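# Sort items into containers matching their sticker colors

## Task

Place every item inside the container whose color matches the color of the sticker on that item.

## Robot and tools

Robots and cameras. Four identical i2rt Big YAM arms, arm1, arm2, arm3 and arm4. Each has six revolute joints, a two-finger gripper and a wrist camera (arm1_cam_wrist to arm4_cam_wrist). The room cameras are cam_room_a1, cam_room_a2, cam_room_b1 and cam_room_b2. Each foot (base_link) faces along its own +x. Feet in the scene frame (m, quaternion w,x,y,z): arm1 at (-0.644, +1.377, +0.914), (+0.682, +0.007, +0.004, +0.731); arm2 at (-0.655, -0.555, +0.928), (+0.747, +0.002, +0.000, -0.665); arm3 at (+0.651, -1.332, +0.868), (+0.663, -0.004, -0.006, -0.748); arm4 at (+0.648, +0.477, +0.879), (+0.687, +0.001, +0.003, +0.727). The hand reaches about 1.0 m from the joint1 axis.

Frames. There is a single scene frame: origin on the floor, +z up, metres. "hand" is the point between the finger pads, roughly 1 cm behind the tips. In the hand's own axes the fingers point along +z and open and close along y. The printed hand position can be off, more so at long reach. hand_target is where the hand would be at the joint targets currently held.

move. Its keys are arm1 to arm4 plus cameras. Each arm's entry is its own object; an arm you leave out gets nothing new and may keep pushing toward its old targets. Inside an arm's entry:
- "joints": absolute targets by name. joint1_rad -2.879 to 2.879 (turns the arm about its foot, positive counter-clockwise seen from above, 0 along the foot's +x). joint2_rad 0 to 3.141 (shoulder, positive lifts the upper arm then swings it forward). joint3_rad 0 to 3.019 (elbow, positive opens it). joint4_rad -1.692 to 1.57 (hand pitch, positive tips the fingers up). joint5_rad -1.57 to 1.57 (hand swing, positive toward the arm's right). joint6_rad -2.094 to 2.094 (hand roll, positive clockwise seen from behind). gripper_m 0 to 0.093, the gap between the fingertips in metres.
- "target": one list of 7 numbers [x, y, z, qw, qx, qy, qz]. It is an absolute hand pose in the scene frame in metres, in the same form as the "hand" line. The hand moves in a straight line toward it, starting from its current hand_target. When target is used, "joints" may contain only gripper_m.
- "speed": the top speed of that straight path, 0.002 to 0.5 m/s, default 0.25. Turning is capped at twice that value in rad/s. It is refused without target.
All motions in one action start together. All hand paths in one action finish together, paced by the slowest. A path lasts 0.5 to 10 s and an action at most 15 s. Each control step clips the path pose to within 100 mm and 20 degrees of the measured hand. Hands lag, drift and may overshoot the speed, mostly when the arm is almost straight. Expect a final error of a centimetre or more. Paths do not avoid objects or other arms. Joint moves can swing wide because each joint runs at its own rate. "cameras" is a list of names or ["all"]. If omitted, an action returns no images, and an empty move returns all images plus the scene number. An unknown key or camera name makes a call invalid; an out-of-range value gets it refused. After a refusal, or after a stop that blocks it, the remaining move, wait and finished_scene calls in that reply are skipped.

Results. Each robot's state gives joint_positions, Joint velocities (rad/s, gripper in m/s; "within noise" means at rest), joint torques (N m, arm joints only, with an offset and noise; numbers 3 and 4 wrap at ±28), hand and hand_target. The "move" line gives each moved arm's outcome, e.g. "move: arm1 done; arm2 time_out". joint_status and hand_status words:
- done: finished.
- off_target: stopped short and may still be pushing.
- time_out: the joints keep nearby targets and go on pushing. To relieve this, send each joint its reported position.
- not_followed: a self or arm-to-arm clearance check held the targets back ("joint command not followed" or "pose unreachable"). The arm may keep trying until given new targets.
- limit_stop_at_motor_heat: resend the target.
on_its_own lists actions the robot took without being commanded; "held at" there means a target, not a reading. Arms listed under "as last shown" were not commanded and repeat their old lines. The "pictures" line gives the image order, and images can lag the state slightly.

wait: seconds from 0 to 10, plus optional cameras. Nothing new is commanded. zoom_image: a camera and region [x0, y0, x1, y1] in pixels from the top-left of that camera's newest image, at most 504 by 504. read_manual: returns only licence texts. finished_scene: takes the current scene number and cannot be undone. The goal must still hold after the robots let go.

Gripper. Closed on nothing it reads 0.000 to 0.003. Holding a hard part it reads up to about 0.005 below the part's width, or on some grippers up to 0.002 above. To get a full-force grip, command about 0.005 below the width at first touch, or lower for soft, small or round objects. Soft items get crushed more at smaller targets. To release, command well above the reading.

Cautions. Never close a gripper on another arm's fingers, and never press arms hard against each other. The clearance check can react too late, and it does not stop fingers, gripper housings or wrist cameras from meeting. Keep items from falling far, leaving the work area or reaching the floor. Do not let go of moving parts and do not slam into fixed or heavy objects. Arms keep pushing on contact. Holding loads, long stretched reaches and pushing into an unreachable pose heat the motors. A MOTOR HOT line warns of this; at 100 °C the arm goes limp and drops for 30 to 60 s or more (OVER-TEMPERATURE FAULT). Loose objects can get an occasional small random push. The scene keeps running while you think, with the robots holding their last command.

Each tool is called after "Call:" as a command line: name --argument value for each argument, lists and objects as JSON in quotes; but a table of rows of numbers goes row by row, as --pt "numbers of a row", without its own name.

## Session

Call:
move --cameras '["cam_room_a1","cam_room_a2","cam_room_b1","cam_room_b2"]'

Call:
zoom_image --camera "cam_room_b1" --region '[170, 310, 370, 430]'

Call:
zoom_image --camera "cam_room_b2" --region '[240, 290, 440, 430]'

Scene clock: 0.00 s.
Joint torques (N m): no reading
Motor temperatures (°C): arm1=[20 23 27 23 21 21 21] | arm2=[23 24 26 22 22 20 23] | arm3=[24 23 23 23 24 23 23] | arm4=[22 21 23 22 24 21 24]
Heat: arm1: hottest joint3_rad 27 °C; arm2: hottest joint3_rad 26 °C; arm3: hottest joint1_rad 24 °C; arm4: hottest joint5_rad 24 °C.
Joint velocities: within noise
arm1.joint_positions: joint1_rad=+0.263 joint2_rad=+0.541 joint3_rad=+1.448 joint4_rad=-1.274 joint5_rad=+0.156 joint6_rad=+0.460 gripper_m=+0.09396
arm1.joint_status: not commanded
arm1.hand: x=-0.6726 y=+1.5709 z=+1.5115 quat_wxyz=(-0.269, +0.505, -0.648, -0.503) (m; scene frame)
arm1.hand_target: x=-0.6710 y=+1.5670 z=+1.5236 quat_wxyz=(-0.273, +0.499, -0.642, -0.514) (m; scene frame)
arm1.hand_status: not commanded
arm2.joint_positions: joint1_rad=+0.198 joint2_rad=+0.259 joint3_rad=+1.632 joint4_rad=-1.245 joint5_rad=-0.167 joint6_rad=+0.724 gripper_m=+0.09396
arm2.joint_status: not commanded
arm2.hand: x=-0.6318 y=-0.5412 z=+1.6271 quat_wxyz=(-0.736, -0.518, -0.413, +0.142) (m; scene frame)
arm2.hand_target: x=-0.6338 y=-0.5350 z=+1.6303 quat_wxyz=(-0.741, -0.512, -0.410, +0.144) (m; scene frame)
arm2.hand_status: not commanded
arm3.joint_positions: joint1_rad=-0.202 joint2_rad=+0.522 joint3_rad=+1.369 joint4_rad=-1.376 joint5_rad=-0.141 joint6_rad=+0.009 gripper_m=+0.09396
arm3.joint_status: not commanded
arm3.hand: x=+0.6119 y=-1.5148 z=+1.4102 quat_wxyz=(-0.346, -0.682, -0.528, +0.369) (m; scene frame)
arm3.hand_target: x=+0.6127 y=-1.5121 z=+1.4202 quat_wxyz=(-0.352, -0.676, -0.525, +0.378) (m; scene frame)
arm3.hand_status: not commanded
arm4.joint_positions: joint1_rad=+0.128 joint2_rad=+0.492 joint3_rad=+1.422 joint4_rad=-1.388 joint5_rad=-0.180 joint6_rad=-0.624 gripper_m=+0.09396
arm4.joint_status: not commanded
arm4.hand: x=+0.5895 y=+0.6391 z=+1.4459 quat_wxyz=(-0.401, +0.802, -0.272, -0.348) (m; scene frame)
arm4.hand_target: x=+0.5903 y=+0.6352 z=+1.4556 quat_wxyz=(-0.410, +0.797, -0.269, -0.353) (m; scene frame)
arm4.hand_status: not commanded
pictures: cam_room_a1, cam_room_a2, cam_room_b1, cam_room_b2
Images, in order (width x height): cam_room_a1 672x504, cam_room_a2 672x504, cam_room_b1 672x504, cam_room_b2 672x504.

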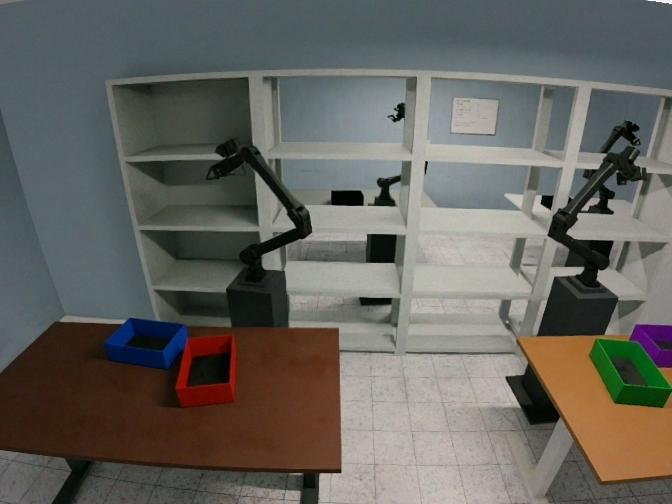

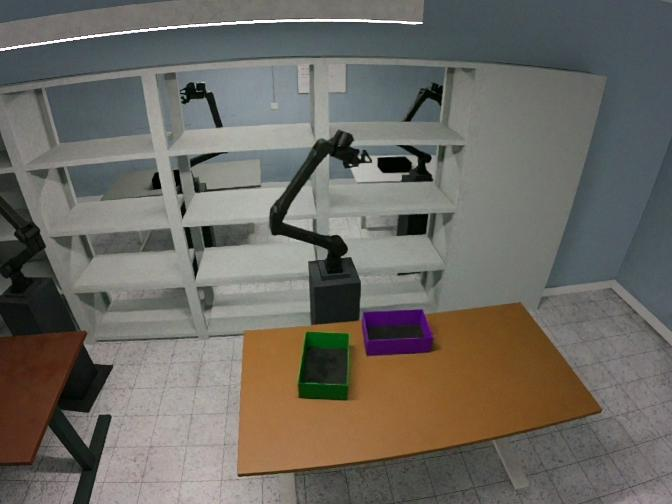

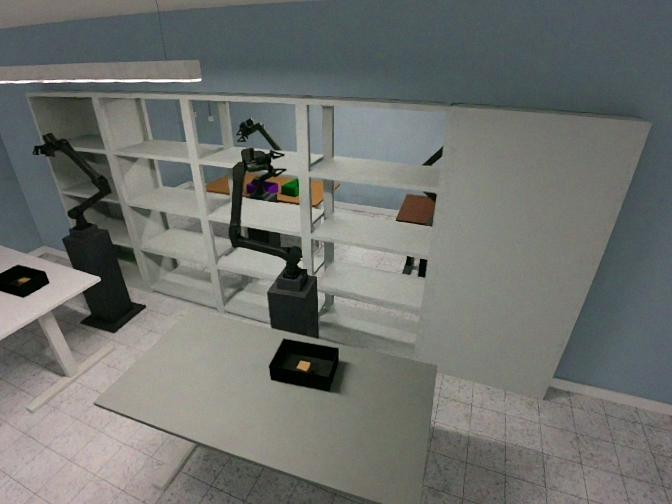

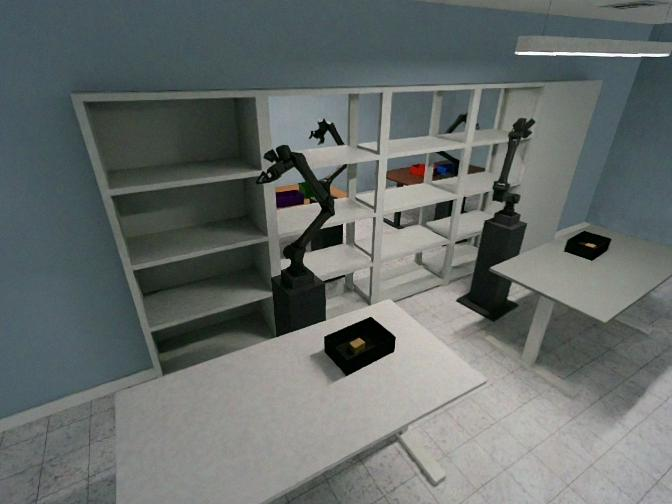

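Scaled by 2.520.

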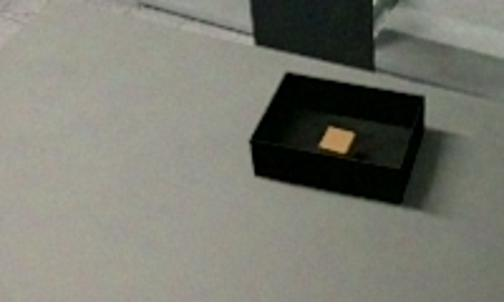

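Scaled by 2.520.

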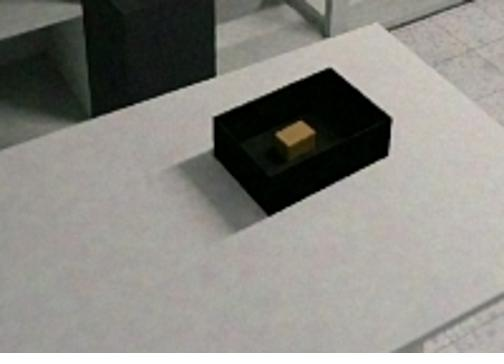

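Call:
move --arm1 '{"joints":{"joint1_rad":1.8,"joint2_rad":0.53,"joint3_rad":1.4,"joint4_rad":-1.6,"joint5_rad":0,"joint6_rad":0}}' --arm2 '{"joints":{"joint1_rad":-1.15,"joint2_rad":0.53,"joint3_rad":1.4,"joint4_rad":-1.6,"joint5_rad":0,"joint6_rad":0}}' --arm3 '{"joints":{"joint1_rad":1.4,"joint2_rad":0.53,"joint3_rad":1.4,"joint4_rad":-1.6,"joint5_rad":0,"joint6_rad":0}}' --arm4 '{"joints":{"joint1_rad":-1.5,"joint2_rad":0.53,"joint3_rad":1.4,"joint4_rad":-1.6,"joint5_rad":0,"joint6_rad":0}}' --cameras '["arm1_cam_wrist","arm2_cam_wrist","arm3_cam_wrist","arm4_cam_wrist"]'

Call:
zoom_image --camera "arm1_cam_wrist" --region '[300, 50, 440, 160]'

Call:
zoom_image --camera "arm2_cam_wrist" --region '[260, 40, 400, 150]'

Scene clock: 13.37 s.
Joint torques (N m): arm1=[-0.73 5.07 8.61 1.05 0.02 -0.07] | arm2=[0.38 2.78 10.33 1.69 0.03 -0.08] | arm3=[2.14 4.48 9.89 1.16 0.06 -0.11] | arm4=[0.56 4.25 7.01 0.69 0.12 0.16]
Motor temperatures (°C): arm1=[20 23 27 23 21 21 21] | arm2=[23 24 26 22 22 20 23] | arm3=[24 23 25 23 24 23 23] | arm4=[22 21 24 22 24 21 24]
Heat: arm1: hottest joint3_rad 27 °C; arm2: hottest joint3_rad 26 °C; arm3: hottest joint3_rad 25 °C; arm4: hottest joint3_rad 24 °C.
move: arm1 done; arm2 done; arm3 done; arm4 done
Joint velocities: within noise
arm1.joint_positions: joint1_rad=+1.792 joint2_rad=+0.535 joint3_rad=+1.394 joint4_rad=-1.591 joint5_rad=+0.000 joint6_rad=+0.008 gripper_m=+0.09398
arm1.joint_status: all done
arm1.hand: x=-0.7937 y=+1.3293 z=+1.4216 quat_wxyz=(+0.058, +0.901, +0.130, -0.409) (m; scene frame)
arm1.hand_target: x=-0.7893 y=+1.3293 z=+1.4234 quat_wxyz=(+0.058, +0.900, +0.136, -0.410) (m; scene frame)
arm1.hand_status: not commanded
arm2.joint_positions: joint1_rad=-1.145 joint2_rad=+0.526 joint3_rad=+1.379 joint4_rad=-1.587 joint5_rad=-0.001 joint6_rad=+0.014 gripper_m=+0.09399
arm2.joint_status: all done
arm2.hand: x=-0.7963 y=-0.6413 z=+1.4287 quat_wxyz=(-0.111, -0.882, -0.239, +0.389) (m; scene frame)
arm2.hand_target: x=-0.7941 y=-0.6388 z=+1.4348 quat_wxyz=(-0.107, -0.881, -0.243, +0.392) (m; scene frame)
arm2.hand_status: not commanded
arm3.joint_positions: joint1_rad=+1.389 joint2_rad=+0.522 joint3_rad=+1.369 joint4_rad=-1.592 joint5_rad=-0.001 joint6_rad=+0.007 gripper_m=+0.09398
arm3.joint_status: all done
arm3.hand: x=+0.8056 y=-1.3736 z=+1.3645 quat_wxyz=(-0.398, -0.138, -0.904, +0.065) (m; scene frame)
arm3.hand_target: x=+0.8040 y=-1.3713 z=+1.3753 quat_wxyz=(-0.405, -0.130, -0.903, +0.065) (m; scene frame)
arm3.hand_status: not commanded
arm4.joint_positions: joint1_rad=-1.496 joint2_rad=+0.527 joint3_rad=+1.396 joint4_rad=-1.587 joint5_rad=-0.002 joint6_rad=-0.013 gripper_m=+0.09398
arm4.joint_status: all done
arm4.hand: x=+0.8110 y=+0.5001 z=+1.3865 quat_wxyz=(-0.411, +0.067, -0.909, -0.024) (m; scene frame)
arm4.hand_target: x=+0.8096 y=+0.4990 z=+1.3855 quat_wxyz=(-0.405, +0.059, -0.912, -0.024) (m; scene frame)
arm4.hand_status: not commanded
pictures: arm1_cam_wrist, arm2_cam_wrist, arm3_cam_wrist, arm4_cam_wrist
Images, in order (width x height): arm1_cam_wrist 672x504, arm2_cam_wrist 672x504, arm3_cam_wrist 672x504, arm4_cam_wrist 672x504.

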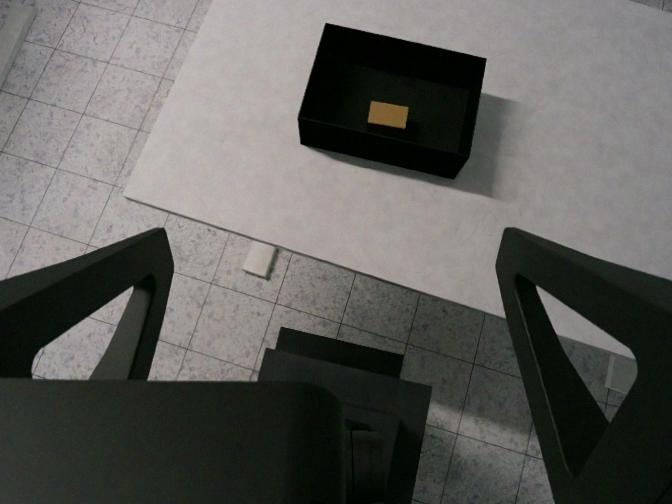

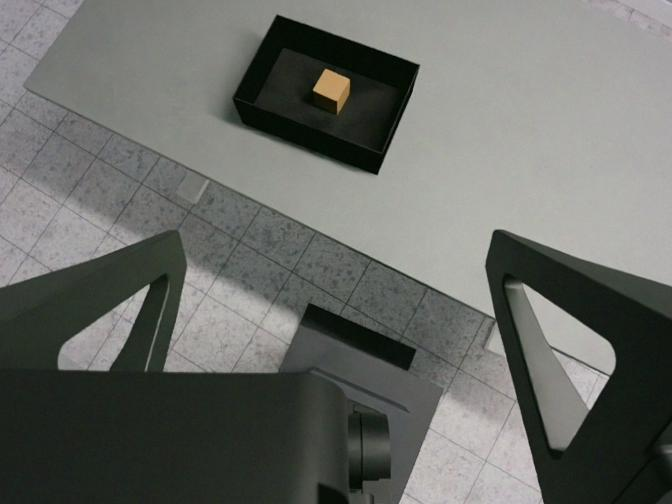

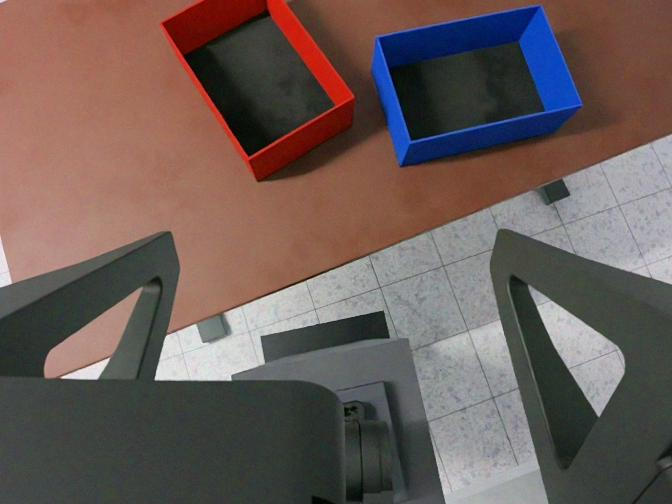

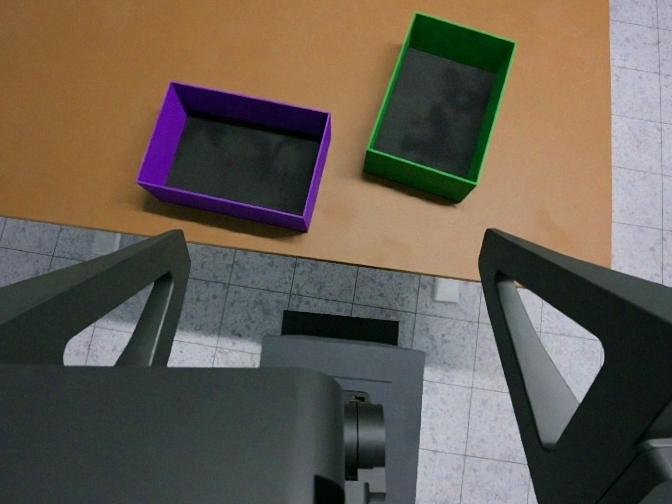

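Scaled by 3.600.

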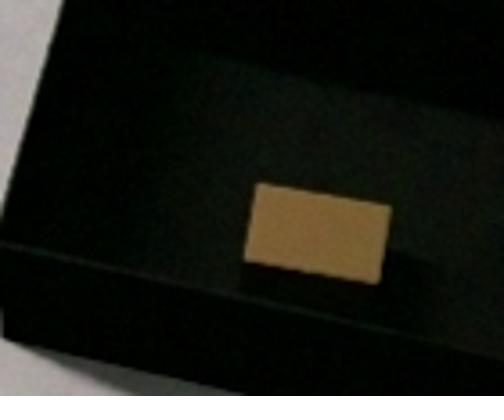

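Scaled by 3.600.

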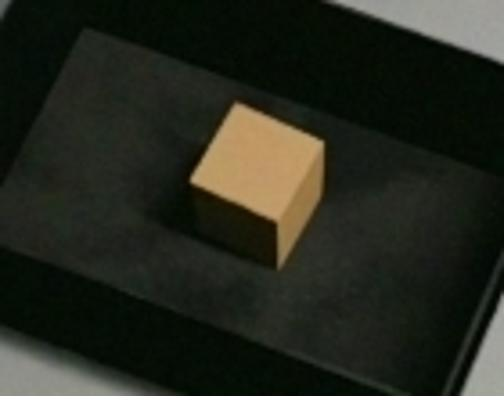

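Call:
move --arm1 '{"target":[-1.19,1.322,0.935,0.0106,0.9831,0.0601,-0.1737]}' --arm2 '{"target":[-1.162,-0.890,0.93,0.0046,0.9847,0.0258,-0.174]}' --cameras '["arm1_cam_wrist","arm2_cam_wrist"]'

Scene clock: 33.23 s.
Joint torques (N m): arm1=[-2.32 -12.45 12.82 1.35 0.08 0.09] | arm2=[0.15 -18.67 13.03 1.16 0.31 0.21] | arm3=[2.14 4.54 9.94 1.13 0.07 -0.12] | arm4=[0.73 3.9 6.84 0.94 0.15 0.19]
Motor temperatures (°C): arm1=[20 23 29 23 21 21 21] | arm2=[23 24 28 22 22 20 23] | arm3=[24 23 26 23 24 23 23] | arm4=[22 22 25 22 24 21 24]
Heat: arm1: hottest joint3_rad 29 °C; arm2: hottest joint3_rad 28 °C; arm3: hottest joint3_rad 26 °C; arm4: hottest joint3_rad 25 °C.
move: arm1 off_target; arm2 off_target
Joint velocities: within noise
arm1.joint_positions: joint1_rad=+1.611 joint2_rad=+1.787 joint3_rad=+1.061 joint4_rad=-0.573 joint5_rad=-0.014 joint6_rad=-0.030 gripper_m=+0.09398
arm1.joint_status: not commanded
arm1.hand: x=-1.1622 y=+1.3187 z=+0.9153 quat_wxyz=(+0.010, +0.987, +0.070, -0.143) (m; scene frame)
arm1.hand_target: x=-1.1885 y=+1.3223 z=+0.9358 quat_wxyz=(+0.010, +0.983, +0.060, -0.174) (m; scene frame)
arm1.hand_status: off_target (0.034 m and 3.7 deg from the pose sent, 0.628 m and 30.3 deg at the start)
arm2.joint_positions: joint1_rad=-1.043 joint2_rad=+1.926 joint3_rad=+1.275 joint4_rad=-0.653 joint5_rad=+0.187 joint6_rad=+0.542 gripper_m=+0.09399
arm2.joint_status: not commanded
arm2.hand: x=-1.1428 y=-0.8809 z=+0.9200 quat_wxyz=(+0.004, -0.986, -0.038, +0.160) (m; scene frame)
arm2.hand_target: x=-1.1612 y=-0.8894 z=+0.9303 quat_wxyz=(-0.005, -0.984, -0.026, +0.174) (m; scene frame)
arm2.hand_status: off_target (0.024 m and 2.4 deg from the pose sent, 0.666 m and 38.8 deg at the start)
arm3, arm4: as last shown
pictures: arm1_cam_wrist, arm2_cam_wrist
Images, in order (width x height): arm1_cam_wrist 672x504, arm2_cam_wrist 672x504.

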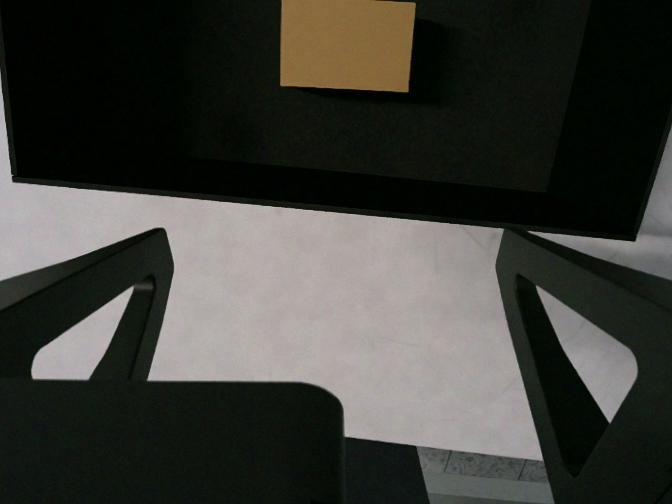

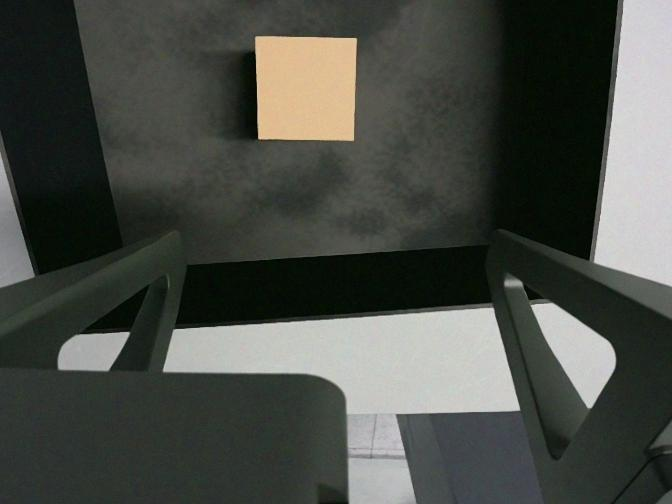

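Call:
move --arm1 '{"target":[-1.232,1.321,0.82,0.0068,0.9842,0.0387,-0.1739]}' --arm2 '{"target":[-1.192,-0.907,0.81,0.0046,0.9847,0.0258,-0.174]}' --cameras '["arm1_cam_wrist","arm2_cam_wrist"]'

Scene clock: 48.87 s.
Joint torques (N m): arm1=[-2.37 -16.26 10.59 1.37 0.09 0.11] | arm2=[0.03 -21.07 11.19 1.81 0.24 0.15] | arm3=[1.96 4.48 9.94 1.17 0.06 -0.11] | arm4=[0.32 4.19 6.94 0.81 0.15 0.17]
Motor temperatures (°C): arm1=[20 24 29 23 21 21 21] | arm2=[23 25 31 22 22 20 23] | arm3=[24 23 27 23 24 23 23] | arm4=[22 22 26 22 24 21 24]
Heat: arm1: hottest joint3_rad 29 °C; arm2: hottest joint3_rad 31 °C; arm3: hottest joint3_rad 27 °C; arm4: hottest joint3_rad 26 °C.
move: arm1 off_target; arm2 off_target
Joint velocities: within noise
arm1.joint_positions: joint1_rad=+1.611 joint2_rad=+2.085 joint3_rad=+1.152 joint4_rad=-0.363 joint5_rad=+0.001 joint6_rad=+0.011 gripper_m=+0.09398
arm1.joint_status: not commanded
arm1.hand: x=-1.2041 y=+1.3172 z=+0.8038 quat_wxyz=(+0.006, +0.988, +0.049, -0.144) (m; scene frame)
arm1.hand_target: x=-1.2309 y=+1.3212 z=+0.8211 quat_wxyz=(+0.007, +0.984, +0.039, -0.174) (m; scene frame)
arm1.hand_status: off_target (0.033 m and 3.6 deg from the pose sent, 0.118 m and 5.1 deg at the start)
arm2.joint_positions: joint1_rad=-1.047 joint2_rad=+2.200 joint3_rad=+1.368 joint4_rad=-0.483 joint5_rad=+0.187 joint6_rad=+0.543 gripper_m=+0.09399
arm2.joint_status: not commanded
arm2.hand: x=-1.1705 y=-0.8988 z=+0.8034 quat_wxyz=(+0.007, -0.987, -0.037, +0.156) (m; scene frame)
arm2.hand_target: x=-1.1914 y=-0.9064 z=+0.8109 quat_wxyz=(-0.005, -0.984, -0.026, +0.174) (m; scene frame)
arm2.hand_status: off_target (0.024 m and 2.8 deg from the pose sent, 0.123 m and 2.3 deg at the start)
arm3, arm4: as last shown
pictures: arm1_cam_wrist, arm2_cam_wrist
Images, in order (width x height): arm1_cam_wrist 672x504, arm2_cam_wrist 672x504.

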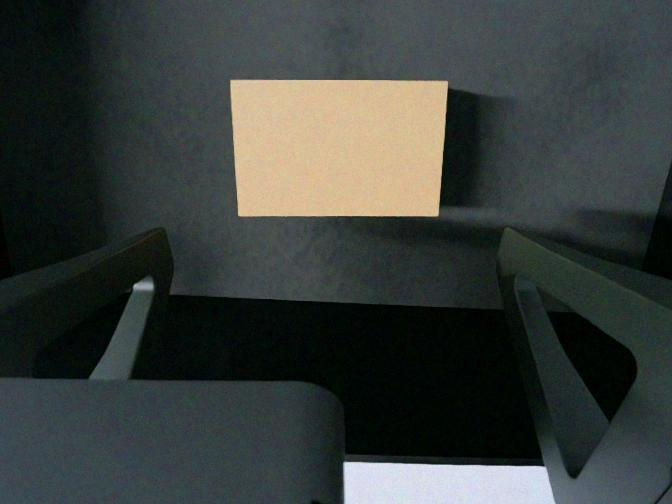

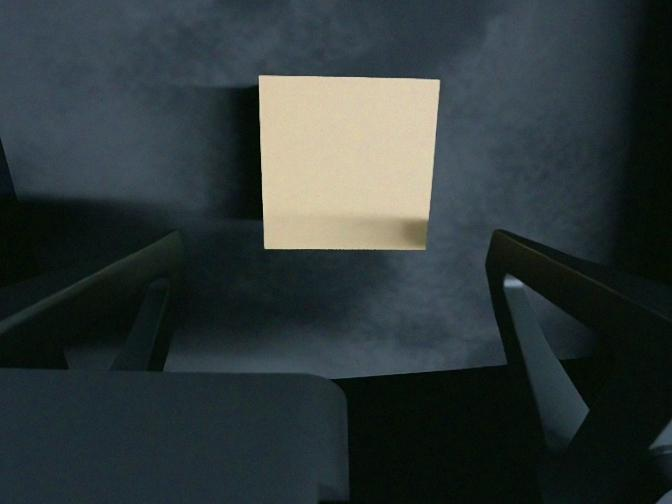

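Call:
move --arm1 '{"target":[-1.259,1.321,0.752,0.0068,0.9842,0.0387,-0.1739],"speed":0.12}' --arm2 '{"target":[-1.217,-0.906,0.749,0.0046,0.9847,0.0258,-0.174],"speed":0.12}' --cameras '["arm1_cam_wrist","arm2_cam_wrist"]'

Scene clock: 57.17 s.
Joint torques (N m): arm1=[-2.61 -15.62 10.02 1.42 0.07 0.08] | arm2=[0.21 -20.84 10.89 1.91 0.03 -0.06] | arm3=[1.96 4.54 9.88 1.14 0.07 -0.11] | arm4=[0.5 3.96 6.95 0.77 0.16 0.16]
Motor temperatures (°C): arm1=[20 24 30 23 21 21 21] | arm2=[23 25 31 22 22 20 23] | arm3=[24 23 28 23 24 23 23] | arm4=[22 22 26 22 24 21 24]
Heat: arm1: hottest joint3_rad 30 °C; arm2: hottest joint3_rad 31 °C; arm3: hottest joint3_rad 28 °C; arm4: hottest joint3_rad 26 °C.
move: arm1 off_target; arm2 off_target
Joint velocities: within noise
arm1.joint_positions: joint1_rad=+1.607 joint2_rad=+2.258 joint3_rad=+1.258 joint4_rad=-0.285 joint5_rad=+0.001 joint6_rad=+0.011 gripper_m=+0.09398
arm1.joint_status: not commanded
arm1.hand: x=-1.2340 y=+1.3166 z=+0.7438 quat_wxyz=(+0.006, +0.988, +0.047, -0.150) (m; scene frame)
arm1.hand_target: x=-1.2581 y=+1.3213 z=+0.7529 quat_wxyz=(+0.007, +0.984, +0.039, -0.174) (m; scene frame)
arm1.hand_status: off_target (0.027 m and 2.9 deg from the pose sent, 0.076 m and 3.6 deg at the start)
arm2.joint_positions: joint1_rad=-1.075 joint2_rad=+2.337 joint3_rad=+1.460 joint4_rad=-0.419 joint5_rad=+0.184 joint6_rad=+0.539 gripper_m=+0.09399
arm2.joint_status: not commanded
arm2.hand: x=-1.2002 y=-0.8988 z=+0.7527 quat_wxyz=(+0.004, -0.986, -0.024, +0.163) (m; scene frame)
arm2.hand_target: x=-1.2163 y=-0.9054 z=+0.7494 quat_wxyz=(-0.004, -0.984, -0.026, +0.174) (m; scene frame)
arm2.hand_status: off_target (0.019 m and 1.6 deg from the pose sent, 0.072 m and 2.8 deg at the start)
arm3, arm4: as last shown
pictures: arm1_cam_wrist, arm2_cam_wrist
Images, in order (width x height): arm1_cam_wrist 672x504, arm2_cam_wrist 672x504.

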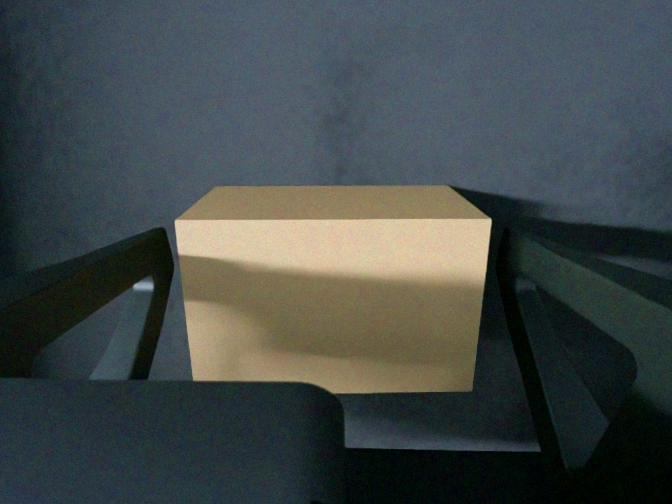

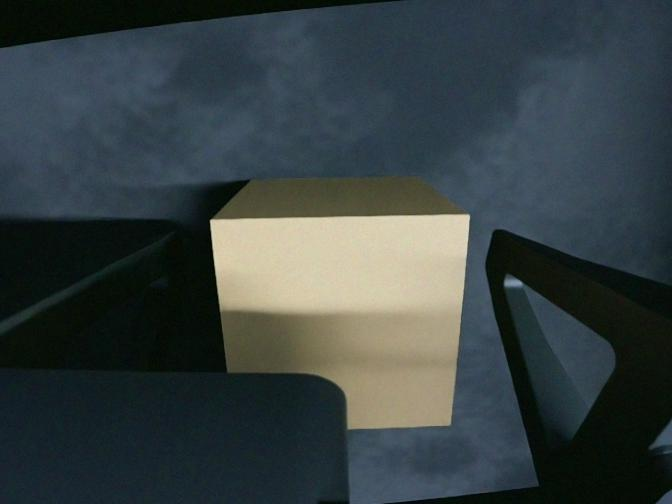

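Call:
move --arm1 '{"joints":{"gripper_m":0.060}}' --arm2 '{"joints":{"gripper_m":0.045}}' --cameras '["arm1_cam_wrist","arm2_cam_wrist"]'

Scene clock: 60.53 s.
Joint torques (N m): arm1=[-3.14 -15.68 9.94 1.47 0.09 0.09] | arm2=[0.21 -20.78 10.84 1.85 0.05 -0.05] | arm3=[2.08 4.42 9.87 1.13 0.05 -0.11] | arm4=[0.73 4.31 6.95 0.64 0.15 0.18]
Motor temperatures (°C): arm1=[20 24 30 23 21 21 21] | arm2=[23 26 31 22 22 20 23] | arm3=[24 23 28 23 24 23 23] | arm4=[22 22 26 22 24 21 24]
Heat: arm1: hottest joint3_rad 30 °C; arm2: hottest joint3_rad 31 °C; arm3: hottest joint3_rad 28 °C; arm4: hottest joint3_rad 26 °C.
move: arm1 off_target; arm2 off_target
Joint velocities: within noise
arm1.joint_positions: joint1_rad=+1.607 joint2_rad=+2.258 joint3_rad=+1.258 joint4_rad=-0.284 joint5_rad=+0.000 joint6_rad=+0.011 gripper_m=+0.06886
arm1.joint_status: gripper_m off_target (ended at +0.06890, target +0.06000)
arm1.hand: x=-1.2344 y=+1.3165 z=+0.7440 quat_wxyz=(+0.006, +0.988, +0.046, -0.150) (m; scene frame)
arm1.hand_target: x=-1.2581 y=+1.3212 z=+0.7529 quat_wxyz=(+0.007, +0.984, +0.039, -0.174) (m; scene frame)
arm1.hand_status: not commanded
arm2.joint_positions: joint1_rad=-1.075 joint2_rad=+2.337 joint3_rad=+1.461 joint4_rad=-0.419 joint5_rad=+0.184 joint6_rad=+0.539 gripper_m=+0.05312
arm2.joint_status: gripper_m off_target (ended at +0.05315, target +0.04500)
arm2.hand: x=-1.2006 y=-0.8991 z=+0.7530 quat_wxyz=(+0.003, -0.986, -0.024, +0.163) (m; scene frame)
arm2.hand_target: x=-1.2164 y=-0.9054 z=+0.7495 quat_wxyz=(-0.004, -0.984, -0.026, +0.174) (m; scene frame)
arm2.hand_status: not commanded
arm3, arm4: as last shown
pictures: arm1_cam_wrist, arm2_cam_wrist
Images, in order (width x height): arm1_cam_wrist 672x504, arm2_cam_wrist 672x504.

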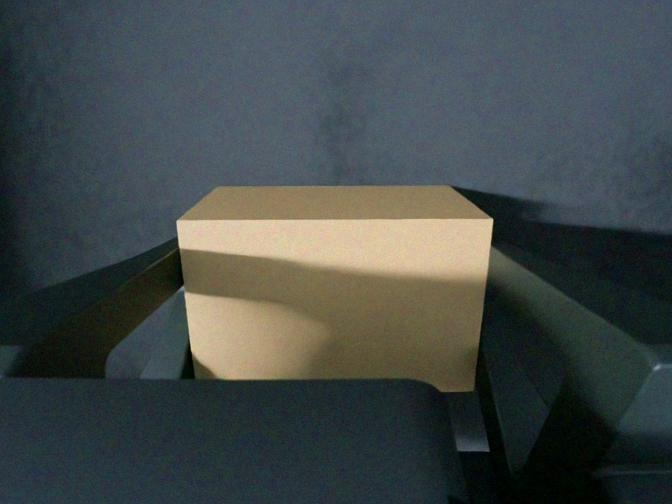

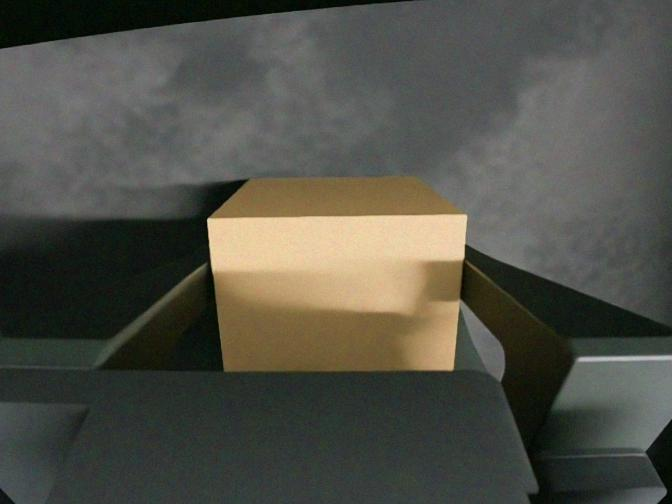

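Call:
move --arm1 '{"target":[-1.14,1.32,1.1,0.0068,0.9842,0.0387,-0.1739]}' --arm2 '{"target":[-1.11,-0.86,1.1,0.0046,0.9847,0.0258,-0.174]}' --arm3 '{"joints":{"joint1_rad":-1.99}}' --arm4 '{"joints":{"joint1_rad":0.9}}'

Call:
move --arm1 '{"joints":{"joint2_rad":0.53,"joint3_rad":1.4,"joint4_rad":-0.5,"joint5_rad":0,"joint6_rad":0}}' --arm2 '{"joints":{"joint2_rad":0.53,"joint3_rad":1.4,"joint4_rad":-0.5,"joint5_rad":0,"joint6_rad":0}}' --cameras '["cam_room_b1","cam_room_b2"]'

Call:
zoom_image --camera "cam_room_b2" --region '[240, 130, 360, 230]'

Call:
zoom_image --camera "cam_room_b1" --region '[230, 140, 350, 240]'

Scene clock: 71.03 s.
Joint torques (N m): arm1=[-1.14 -10.29 15.9 0.68 0.06 0.12] | arm2=[1.44 -16.32 14.02 0.75 0.37 0.21] | arm3=[0.38 4.19 9.99 1.1 0.01 -0.11] | arm4=[1.2 3.96 6.94 0.72 0.11 0.16]
Motor temperatures (°C): arm1=[20 24 30 23 21 21 21] | arm2=[23 26 31 22 22 20 23] | arm3=[24 23 28 23 24 23 23] | arm4=[22 22 27 22 24 21 24]
Heat: arm1: hottest joint3_rad 30 °C; arm2: hottest joint3_rad 31 °C; arm3: hottest joint3_rad 28 °C; arm4: hottest joint3_rad 27 °C.
move: arm1 off_target; arm2 off_target; arm3 done; arm4 done
Joint velocities: within noise
arm1.joint_positions: joint1_rad=+1.608 joint2_rad=+1.475 joint3_rad=+1.143 joint4_rad=-0.958 joint5_rad=+0.006 joint6_rad=+0.030 gripper_m=+0.06886
arm1.joint_status: not commanded
arm1.hand: x=-1.1218 y=+1.3275 z=+1.0726 quat_wxyz=(+0.005, +0.988, +0.037, -0.147) (m; scene frame)
arm1.hand_target: x=-1.1385 y=+1.3202 z=+1.1001 quat_wxyz=(+0.007, +0.984, +0.039, -0.174) (m; scene frame)
arm1.hand_status: off_target (0.034 m and 3.1 deg from the pose sent, 0.368 m and 2.9 deg at the start)
arm2.joint_positions: joint1_rad=-1.045 joint2_rad=+1.608 joint3_rad=+1.310 joint4_rad=-1.002 joint5_rad=+0.189 joint6_rad=+0.556 gripper_m=+0.05312
arm2.joint_status: not commanded
arm2.hand: x=-1.1029 y=-0.8494 z=+1.0842 quat_wxyz=(+0.003, -0.986, -0.030, +0.162) (m; scene frame)
arm2.hand_target: x=-1.1095 y=-0.8596 z=+1.0999 quat_wxyz=(-0.005, -0.984, -0.026, +0.174) (m; scene frame)
arm2.hand_status: off_target (0.020 m and 1.7 deg from the pose sent, 0.361 m and 1.5 deg at the start)
arm3.joint_positions: joint1_rad=-1.979 joint2_rad=+0.522 joint3_rad=+1.369 joint4_rad=-1.592 joint5_rad=+0.000 joint6_rad=+0.006 gripper_m=+0.09402
arm3.joint_status: all done
arm3.hand: x=+0.5101 y=-1.2423 z=+1.3624 quat_wxyz=(+0.098, -0.884, +0.245, +0.385) (m; scene frame)
arm3.hand_target: x=+0.5129 y=-1.2417 z=+1.3732 quat_wxyz=(+0.103, -0.881, +0.246, +0.391) (m; scene frame)
arm3.hand_status: not commanded
arm4.joint_positions: joint1_rad=+0.896 joint2_rad=+0.527 joint3_rad=+1.396 joint4_rad=-1.587 joint5_rad=-0.001 joint6_rad=-0.012 gripper_m=+0.09402
arm4.joint_status: all done
arm4.hand: x=+0.5184 y=+0.5733 z=+1.3877 quat_wxyz=(-0.126, +0.868, -0.273, -0.395) (m; scene frame)
arm4.hand_target: x=+0.5193 y=+0.5720 z=+1.3866 quat_wxyz=(-0.121, +0.869, -0.277, -0.391) (m; scene frame)
arm4.hand_status: not commanded
pictures: none

Scene clock: 72.80 s.
Joint torques (N m): arm1=[-0.73 6.3 8.4 1.51 -0.04 -0.06] | arm2=[1.32 3.25 7.88 2.47 -0.18 -0.08] | arm3=[0.5 4.07 9.98 1.13 0.01 -0.11] | arm4=[1.14 3.84 6.84 0.76 0.12 0.18]
Motor temperatures (°C): arm1=[20 24 31 23 21 21 22] | arm2=[23 26 31 22 22 20 23] | arm3=[24 23 28 23 24 23 23] | arm4=[22 22 27 22 24 21 24]
Heat: arm1: hottest joint3_rad 31 °C; arm2: hottest joint3_rad 31 °C; arm3: hottest joint3_rad 28 °C; arm4: hottest joint3_rad 27 °C.
move: arm1 done; arm2 done
Joint velocities: within noise
arm1.joint_positions: joint1_rad=+1.608 joint2_rad=+0.526 joint3_rad=+1.395 joint4_rad=-0.505 joint5_rad=+0.002 joint6_rad=+0.008 gripper_m=+0.06886
arm1.joint_status: all done
arm1.hand: x=-0.8378 y=+1.3541 z=+1.6766 quat_wxyz=(+0.046, +0.560, +0.029, -0.827) (m; scene frame)
arm1.hand_target: x=-0.8376 y=+1.3515 z=+1.6792 quat_wxyz=(+0.047, +0.558, +0.035, -0.828) (m; scene frame)
arm1.hand_status: not commanded
arm2.joint_positions: joint1_rad=-1.044 joint2_rad=+0.525 joint3_rad=+1.406 joint4_rad=-0.504 joint5_rad=+0.003 joint6_rad=+0.014 gripper_m=+0.05309
arm2.joint_status: all done
arm2.hand: x=-0.8184 y=-0.6780 z=+1.6926 quat_wxyz=(-0.266, -0.536, -0.174, +0.782) (m; scene frame)
arm2.hand_target: x=-0.8213 y=-0.6829 z=+1.6896 quat_wxyz=(-0.263, -0.536, -0.182, +0.781) (m; scene frame)
arm2.hand_status: not commanded
arm3, arm4: as last shown
pictures: cam_room_b1, cam_room_b2
Images, in order (width x height): cam_room_b1 672x504, cam_room_b2 672x504.

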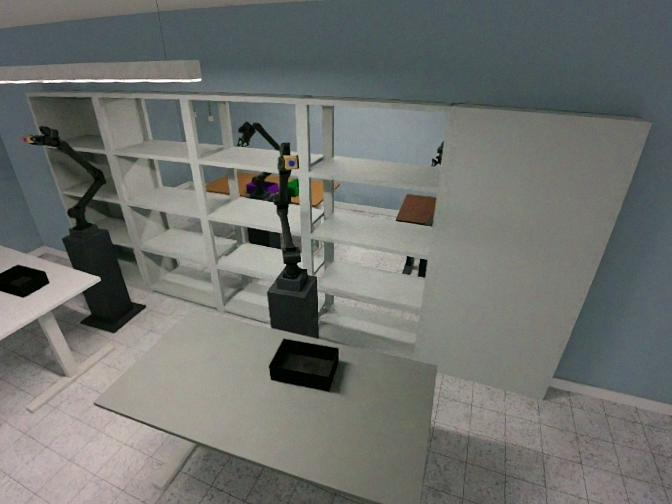

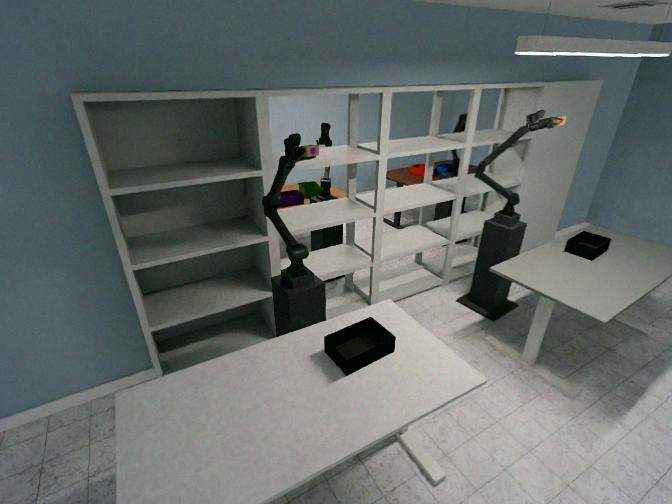

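Scaled by 4.200.

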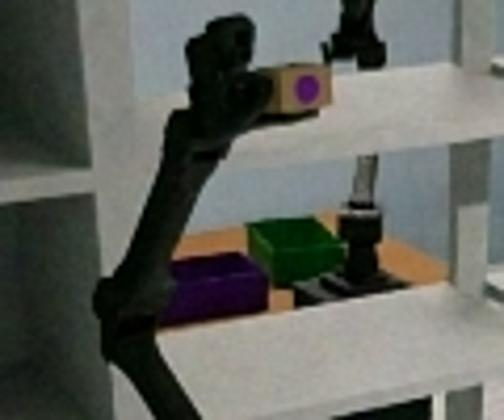

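Scaled by 4.200.

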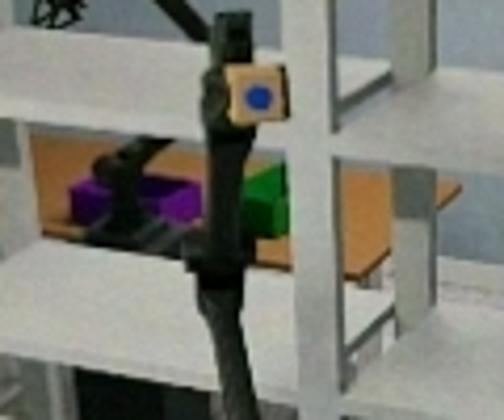

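Call:
move --arm1 '{"joints":{"joint1_rad":-2.24,"joint4_rad":-1.6}}' --arm2 '{"joints":{"joint1_rad":0.92,"joint4_rad":-1.6}}'

Call:
move --arm1 '{"target":[-0.348,1.172,1.13,0.166,0.2945,0.9397,-0.052]}' --arm2 '{"target":[-0.345,-0.737,1.13,0.168,0.258,0.9505,-0.0456]}'

Call:
move --arm1 '{"target":[0.005,0.925,1.11,0.166,0.2945,0.9397,-0.052],"speed":0.2}' --arm2 '{"target":[0.005,-0.942,1.10,0.168,0.258,0.9505,-0.0456],"speed":0.2}' --cameras '["arm1_cam_wrist","arm2_cam_wrist"]'

Scene clock: 81.17 s.
Joint torques (N m): arm1=[-2.26 5.6 8.66 1.36 0.04 -0.04] | arm2=[1.2 3.19 7.91 1.83 -0.03 -0.07] | arm3=[0.5 3.9 9.96 1.11 0.01 -0.1] | arm4=[1.14 4.19 6.94 0.77 0.11 0.14]
Motor temperatures (°C): arm1=[20 24 31 23 21 21 22] | arm2=[23 26 31 22 22 20 24] | arm3=[24 23 29 23 24 23 23] | arm4=[22 22 27 22 24 21 24]
Heat: arm1: hottest joint3_rad 31 °C; arm2: hottest joint3_rad 31 °C; arm3: hottest joint3_rad 29 °C; arm4: hottest joint3_rad 27 °C.
move: arm1 done; arm2 done
Joint velocities: within noise
arm1.joint_positions: joint1_rad=-2.232 joint2_rad=+0.526 joint3_rad=+1.394 joint4_rad=-1.593 joint5_rad=+0.001 joint6_rad=+0.006 gripper_m=+0.06897
arm1.joint_status: all done
arm1.hand: x=-0.5025 y=+1.2854 z=+1.4179 quat_wxyz=(-0.385, -0.269, -0.874, +0.120) (m; scene frame)
arm1.hand_target: x=-0.5036 y=+1.2849 z=+1.4188 quat_wxyz=(-0.383, -0.270, -0.875, +0.122) (m; scene frame)
arm1.hand_status: not commanded
arm2.joint_positions: joint1_rad=+0.914 joint2_rad=+0.525 joint3_rad=+1.406 joint4_rad=-1.588 joint5_rad=+0.000 joint6_rad=+0.014 gripper_m=+0.05303
arm2.joint_status: all done
arm2.hand: x=-0.5192 y=-0.6394 z=+1.4405 quat_wxyz=(-0.404, -0.249, -0.874, +0.107) (m; scene frame)
arm2.hand_target: x=-0.5181 y=-0.6390 z=+1.4354 quat_wxyz=(-0.394, -0.241, -0.880, +0.106) (m; scene frame)
arm2.hand_status: not commanded
arm3, arm4: as last shown
pictures: none

Scene clock: 83.27 s.
Joint torques (N m): arm1=[-2.49 -4.78 11.79 1.48 -0.05 -0.08] | arm2=[1.61 -8.35 10.77 2.17 0.14 -0.03] | arm3=[0.5 4.07 10 1.09 0.02 -0.11] | arm4=[1.32 4.25 6.79 0.69 0.1 0.15]
Motor temperatures (°C): arm1=[20 24 31 23 21 21 22] | arm2=[23 26 31 22 22 20 24] | arm3=[24 23 29 23 24 23 23] | arm4=[22 22 27 22 24 21 24]
Heat: arm1: hottest joint3_rad 31 °C; arm2: hottest joint3_rad 31 °C; arm3: hottest joint3_rad 29 °C; arm4: hottest joint3_rad 27 °C.
move: arm1 off_target; arm2 done
Joint velocities: within noise
arm1.joint_positions: joint1_rad=-2.242 joint2_rad=+1.051 joint3_rad=+0.929 joint4_rad=-1.121 joint5_rad=-0.007 joint6_rad=+0.003 gripper_m=+0.06897
arm1.joint_status: not commanded
arm1.hand: x=-0.3504 y=+1.1783 z=+1.1207 quat_wxyz=(-0.149, -0.293, -0.943, +0.046) (m; scene frame)
arm1.hand_target: x=-0.3482 y=+1.1721 z=+1.1300 quat_wxyz=(-0.166, -0.295, -0.940, +0.052) (m; scene frame)
arm1.hand_status: off_target (0.012 m and 2.1 deg from the pose sent, 0.346 m and 27.6 deg at the start)
arm2.joint_positions: joint1_rad=+0.920 joint2_rad=+1.068 joint3_rad=+0.911 joint4_rad=-1.082 joint5_rad=+0.002 joint6_rad=+0.014 gripper_m=+0.05303
arm2.joint_status: not commanded
arm2.hand: x=-0.3487 y=-0.7383 z=+1.1290 quat_wxyz=(-0.160, -0.267, -0.949, +0.042) (m; scene frame)
arm2.hand_target: x=-0.3451 y=-0.7370 z=+1.1300 quat_wxyz=(-0.168, -0.258, -0.950, +0.046) (m; scene frame)
arm2.hand_status: done (0.004 m and 1.5 deg from the pose sent, 0.369 m and 29.4 deg at the start)
arm3, arm4: as last shown
pictures: none

Scene clock: 86.47 s.
Joint torques (N m): arm1=[-2.37 -20.25 17.11 0.69 0.01 -0.01] | arm2=[1.32 -22.83 16.77 0.85 0.11 -0.05] | arm3=[0.56 4.31 9.98 1.1 0.01 -0.11] | arm4=[0.97 3.9 6.91 0.73 0.11 0.15]
Motor temperatures (°C): arm1=[20 24 32 23 21 21 22] | arm2=[23 26 31 22 22 20 24] | arm3=[24 23 29 23 24 23 23] | arm4=[22 22 27 22 24 21 24]
Heat: arm1: hottest joint3_rad 32 °C; arm2: hottest joint3_rad 31 °C; arm3: hottest joint3_rad 29 °C; arm4: hottest joint3_rad 27 °C.
move: arm1 off_target; arm2 off_target
Joint velocities: within noise
arm1.joint_positions: joint1_rad=-2.242 joint2_rad=+2.277 joint3_rad=+2.397 joint4_rad=-1.373 joint5_rad=-0.007 joint6_rad=+0.003 gripper_m=+0.06897
arm1.joint_status: not commanded
arm1.hand: x=-0.0011 y=+0.9380 z=+1.0871 quat_wxyz=(-0.144, -0.294, -0.944, +0.044) (m; scene frame)
arm1.hand_target: x=+0.0037 y=+0.9259 z=+1.1099 quat_wxyz=(-0.167, -0.294, -0.940, +0.052) (m; scene frame)
arm1.hand_status: off_target (0.027 m and 2.7 deg from the pose sent, 0.437 m and 2.1 deg at the start)
arm2.joint_positions: joint1_rad=+0.920 joint2_rad=+2.159 joint3_rad=+2.134 joint4_rad=-1.219 joint5_rad=+0.002 joint6_rad=+0.014 gripper_m=+0.05303
arm2.joint_status: not commanded
arm2.hand: x=-0.0102 y=-0.9382 z=+1.0915 quat_wxyz=(-0.157, -0.267, -0.950, +0.041) (m; scene frame)
arm2.hand_target: x=+0.0040 y=-0.9414 z=+1.1000 quat_wxyz=(-0.169, -0.258, -0.950, +0.046) (m; scene frame)
arm2.hand_status: off_target (0.018 m and 1.7 deg from the pose sent, 0.409 m and 1.5 deg at the start)
arm3, arm4: as last shown
pictures: arm1_cam_wrist, arm2_cam_wrist
Images, in order (width x height): arm1_cam_wrist 672x504, arm2_cam_wrist 672x504.

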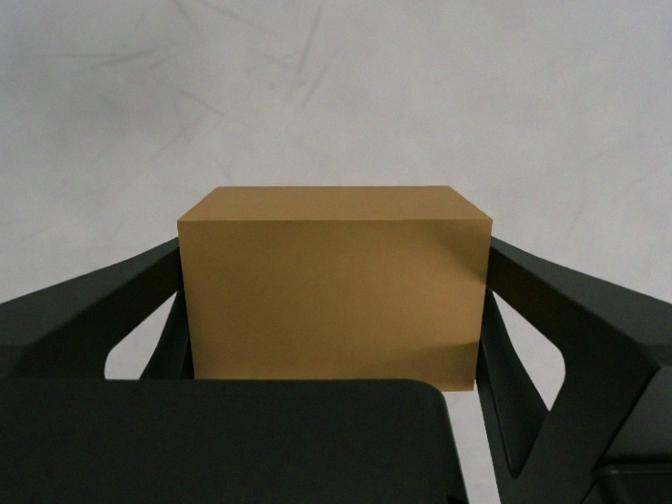

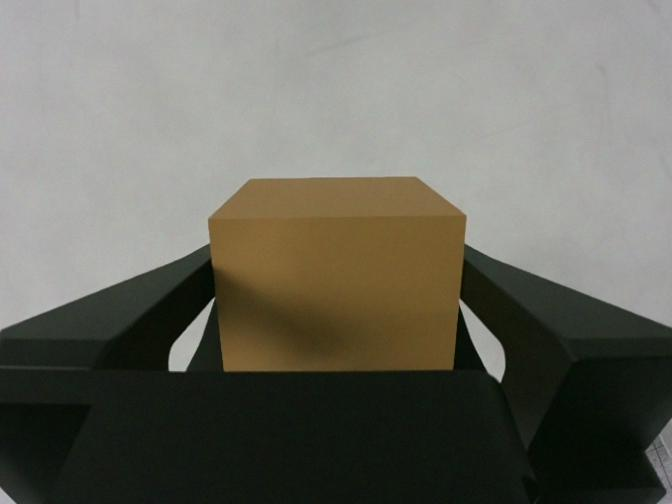

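Call:
move --arm1 '{"target":[0.005,0.925,1.045,0.166,0.2945,0.9397,-0.052],"speed":0.1}' --arm2 '{"target":[0.005,-0.942,1.035,0.168,0.258,0.9505,-0.0456],"speed":0.1}'

Call:
move --arm1 '{"target":[0.005,0.925,1.025,0.166,0.2945,0.9397,-0.052],"speed":0.05}' --arm2 '{"target":[0.003,-0.942,1.012,0.168,0.258,0.9505,-0.0456],"speed":0.05}'

Call:
move --arm1 '{"target":[0.005,0.925,1.014,0.166,0.2945,0.9397,-0.052],"speed":0.05}' --arm2 '{"target":[0.002,-0.942,1.002,0.168,0.258,0.9505,-0.0456],"speed":0.05}'

Scene clock: 93.13 s.
Joint torques (N m): arm1=[-2.73 -21.01 11.59 1.5 -0.01 -0.04] | arm2=[1.38 -23.36 10.77 2.25 0.08 -0.06] | arm3=[0.44 4.13 10 1.14 0.01 -0.11] | arm4=[1.32 4.19 6.91 0.87 0.12 0.16]
Motor temperatures (°C): arm1=[20 24 32 23 21 21 22] | arm2=[23 26 33 22 22 20 24] | arm3=[24 23 29 23 24 23 23] | arm4=[22 22 27 22 24 21 24]
Heat: arm1: hottest joint3_rad 32 °C; arm2: hottest joint3_rad 33 °C; arm3: hottest joint3_rad 29 °C; arm4: hottest joint3_rad 27 °C.
move: arm1 off_target; arm2 off_target
Joint velocities: within noise
arm1.joint_positions: joint1_rad=-2.242 joint2_rad=+2.277 joint3_rad=+2.264 joint4_rad=-1.219 joint5_rad=-0.007 joint6_rad=+0.003 gripper_m=+0.06897
arm1.joint_status: not commanded
arm1.hand: x=+0.0045 y=+0.9337 z=+1.0382 quat_wxyz=(-0.154, -0.293, -0.942, +0.048) (m; scene frame)
arm1.hand_target: x=+0.0048 y=+0.9251 z=+1.0450 quat_wxyz=(-0.166, -0.295, -0.940, +0.052) (m; scene frame)
arm1.hand_status: off_target (0.011 m and 1.5 deg from the pose sent, 0.045 m and 2.7 deg at the start)
arm2.joint_positions: joint1_rad=+0.920 joint2_rad=+2.177 joint3_rad=+2.068 joint4_rad=-1.096 joint5_rad=+0.002 joint6_rad=+0.014 gripper_m=+0.05303
arm2.joint_status: not commanded
arm2.hand: x=+0.0000 y=-0.9442 z=+1.0580 quat_wxyz=(-0.176, -0.266, -0.947, +0.046) (m; scene frame)
arm2.hand_target: x=+0.0043 y=-0.9416 z=+1.0351 quat_wxyz=(-0.168, -0.258, -0.950, +0.046) (m; scene frame)
arm2.hand_status: off_target (0.024 m and 1.4 deg from the pose sent, 0.059 m and 1.7 deg at the start)
arm3, arm4: as last shown
pictures: none

Scene clock: 94.10 s.
Joint torques (N m): arm1=[-2.67 -20.95 11.43 1.51 -0.02 -0.02] | arm2=[1.14 -22.42 10.39 2.25 0.06 -0.09] | arm3=[0.44 4.25 9.99 1.14 0.02 -0.11] | arm4=[0.79 4.19 6.91 0.76 0.12 0.16]
Motor temperatures (°C): arm1=[20 24 32 23 21 21 22] | arm2=[23 26 33 22 22 20 24] | arm3=[24 23 29 23 24 23 23] | arm4=[22 22 27 22 24 21 24]
Heat: arm1: hottest joint3_rad 32 °C; arm2: hottest joint3_rad 33 °C; arm3: hottest joint3_rad 29 °C; arm4: hottest joint3_rad 27 °C.
move: arm1 done; arm2 off_target
Joint velocities: within noise
arm1.joint_positions: joint1_rad=-2.242 joint2_rad=+2.277 joint3_rad=+2.221 joint4_rad=-1.170 joint5_rad=-0.007 joint6_rad=+0.003 gripper_m=+0.06897
arm1.joint_status: not commanded
arm1.hand: x=+0.0050 y=+0.9333 z=+1.0221 quat_wxyz=(-0.157, -0.293, -0.942, +0.048) (m; scene frame)
arm1.hand_target: x=+0.0049 y=+0.9251 z=+1.0250 quat_wxyz=(-0.166, -0.295, -0.940, +0.052) (m; scene frame)
arm1.hand_status: done (0.009 m and 1.1 deg from the pose sent, 0.016 m and 1.5 deg at the start)
arm2.joint_positions: joint1_rad=+0.920 joint2_rad=+2.178 joint3_rad=+2.023 joint4_rad=-1.039 joint5_rad=+0.002 joint6_rad=+0.014 gripper_m=+0.05303
arm2.joint_status: not commanded
arm2.hand: x=+0.0003 y=-0.9442 z=+1.0408 quat_wxyz=(-0.181, -0.266, -0.946, +0.047) (m; scene frame)
arm2.hand_target: x=+0.0020 y=-0.9415 z=+1.0124 quat_wxyz=(-0.168, -0.258, -0.950, +0.046) (m; scene frame)
arm2.hand_status: off_target (0.029 m and 1.8 deg from the pose sent, 0.046 m and 1.4 deg at the start)
arm3, arm4: as last shown
pictures: none

Scene clock: 95.07 s.
Joint torques (N m): arm1=[-2.37 -20.89 11.07 1.57 -0.02 0.02] | arm2=[1.2 -22.3 10.22 2.26 0.05 -0.08] | arm3=[0.5 4.13 10 1.1 0.01 -0.11] | arm4=[1.03 3.66 6.99 0.75 0.09 0.17]
Motor temperatures (°C): arm1=[20 24 32 23 21 21 22] | arm2=[23 26 33 22 22 20 24] | arm3=[24 23 29 23 24 23 23] | arm4=[22 22 27 22 24 21 24]
Heat: arm1: hottest joint3_rad 32 °C; arm2: hottest joint3_rad 33 °C; arm3: hottest joint3_rad 29 °C; arm4: hottest joint3_rad 27 °C.
move: arm1 done; arm2 off_target
Joint velocities: within noise
arm1.joint_positions: joint1_rad=-2.242 joint2_rad=+2.277 joint3_rad=+2.202 joint4_rad=-1.144 joint5_rad=-0.007 joint6_rad=+0.003 gripper_m=+0.06897
arm1.joint_status: not commanded
arm1.hand: x=+0.0059 y=+0.9326 z=+1.0156 quat_wxyz=(-0.161, -0.293, -0.941, +0.049) (m; scene frame)
arm1.hand_target: x=+0.0049 y=+0.9251 z=+1.0140 quat_wxyz=(-0.166, -0.295, -0.940, +0.052) (m; scene frame)
arm1.hand_status: done (0.008 m and 0.7 deg from the pose sent, 0.012 m and 1.1 deg at the start)
arm2.joint_positions: joint1_rad=+0.920 joint2_rad=+2.180 joint3_rad=+2.003 joint4_rad=-1.016 joint5_rad=+0.002 joint6_rad=+0.013 gripper_m=+0.05303
arm2.joint_status: not commanded
arm2.hand: x=+0.0001 y=-0.9441 z=+1.0326 quat_wxyz=(-0.182, -0.266, -0.945, +0.048) (m; scene frame)
arm2.hand_target: x=+0.0009 y=-0.9414 z=+1.0023 quat_wxyz=(-0.168, -0.258, -0.950, +0.045) (m; scene frame)
arm2.hand_status: off_target (0.031 m and 1.9 deg from the pose sent, 0.039 m and 1.8 deg at the start)
arm3, arm4: as last shown
pictures: none


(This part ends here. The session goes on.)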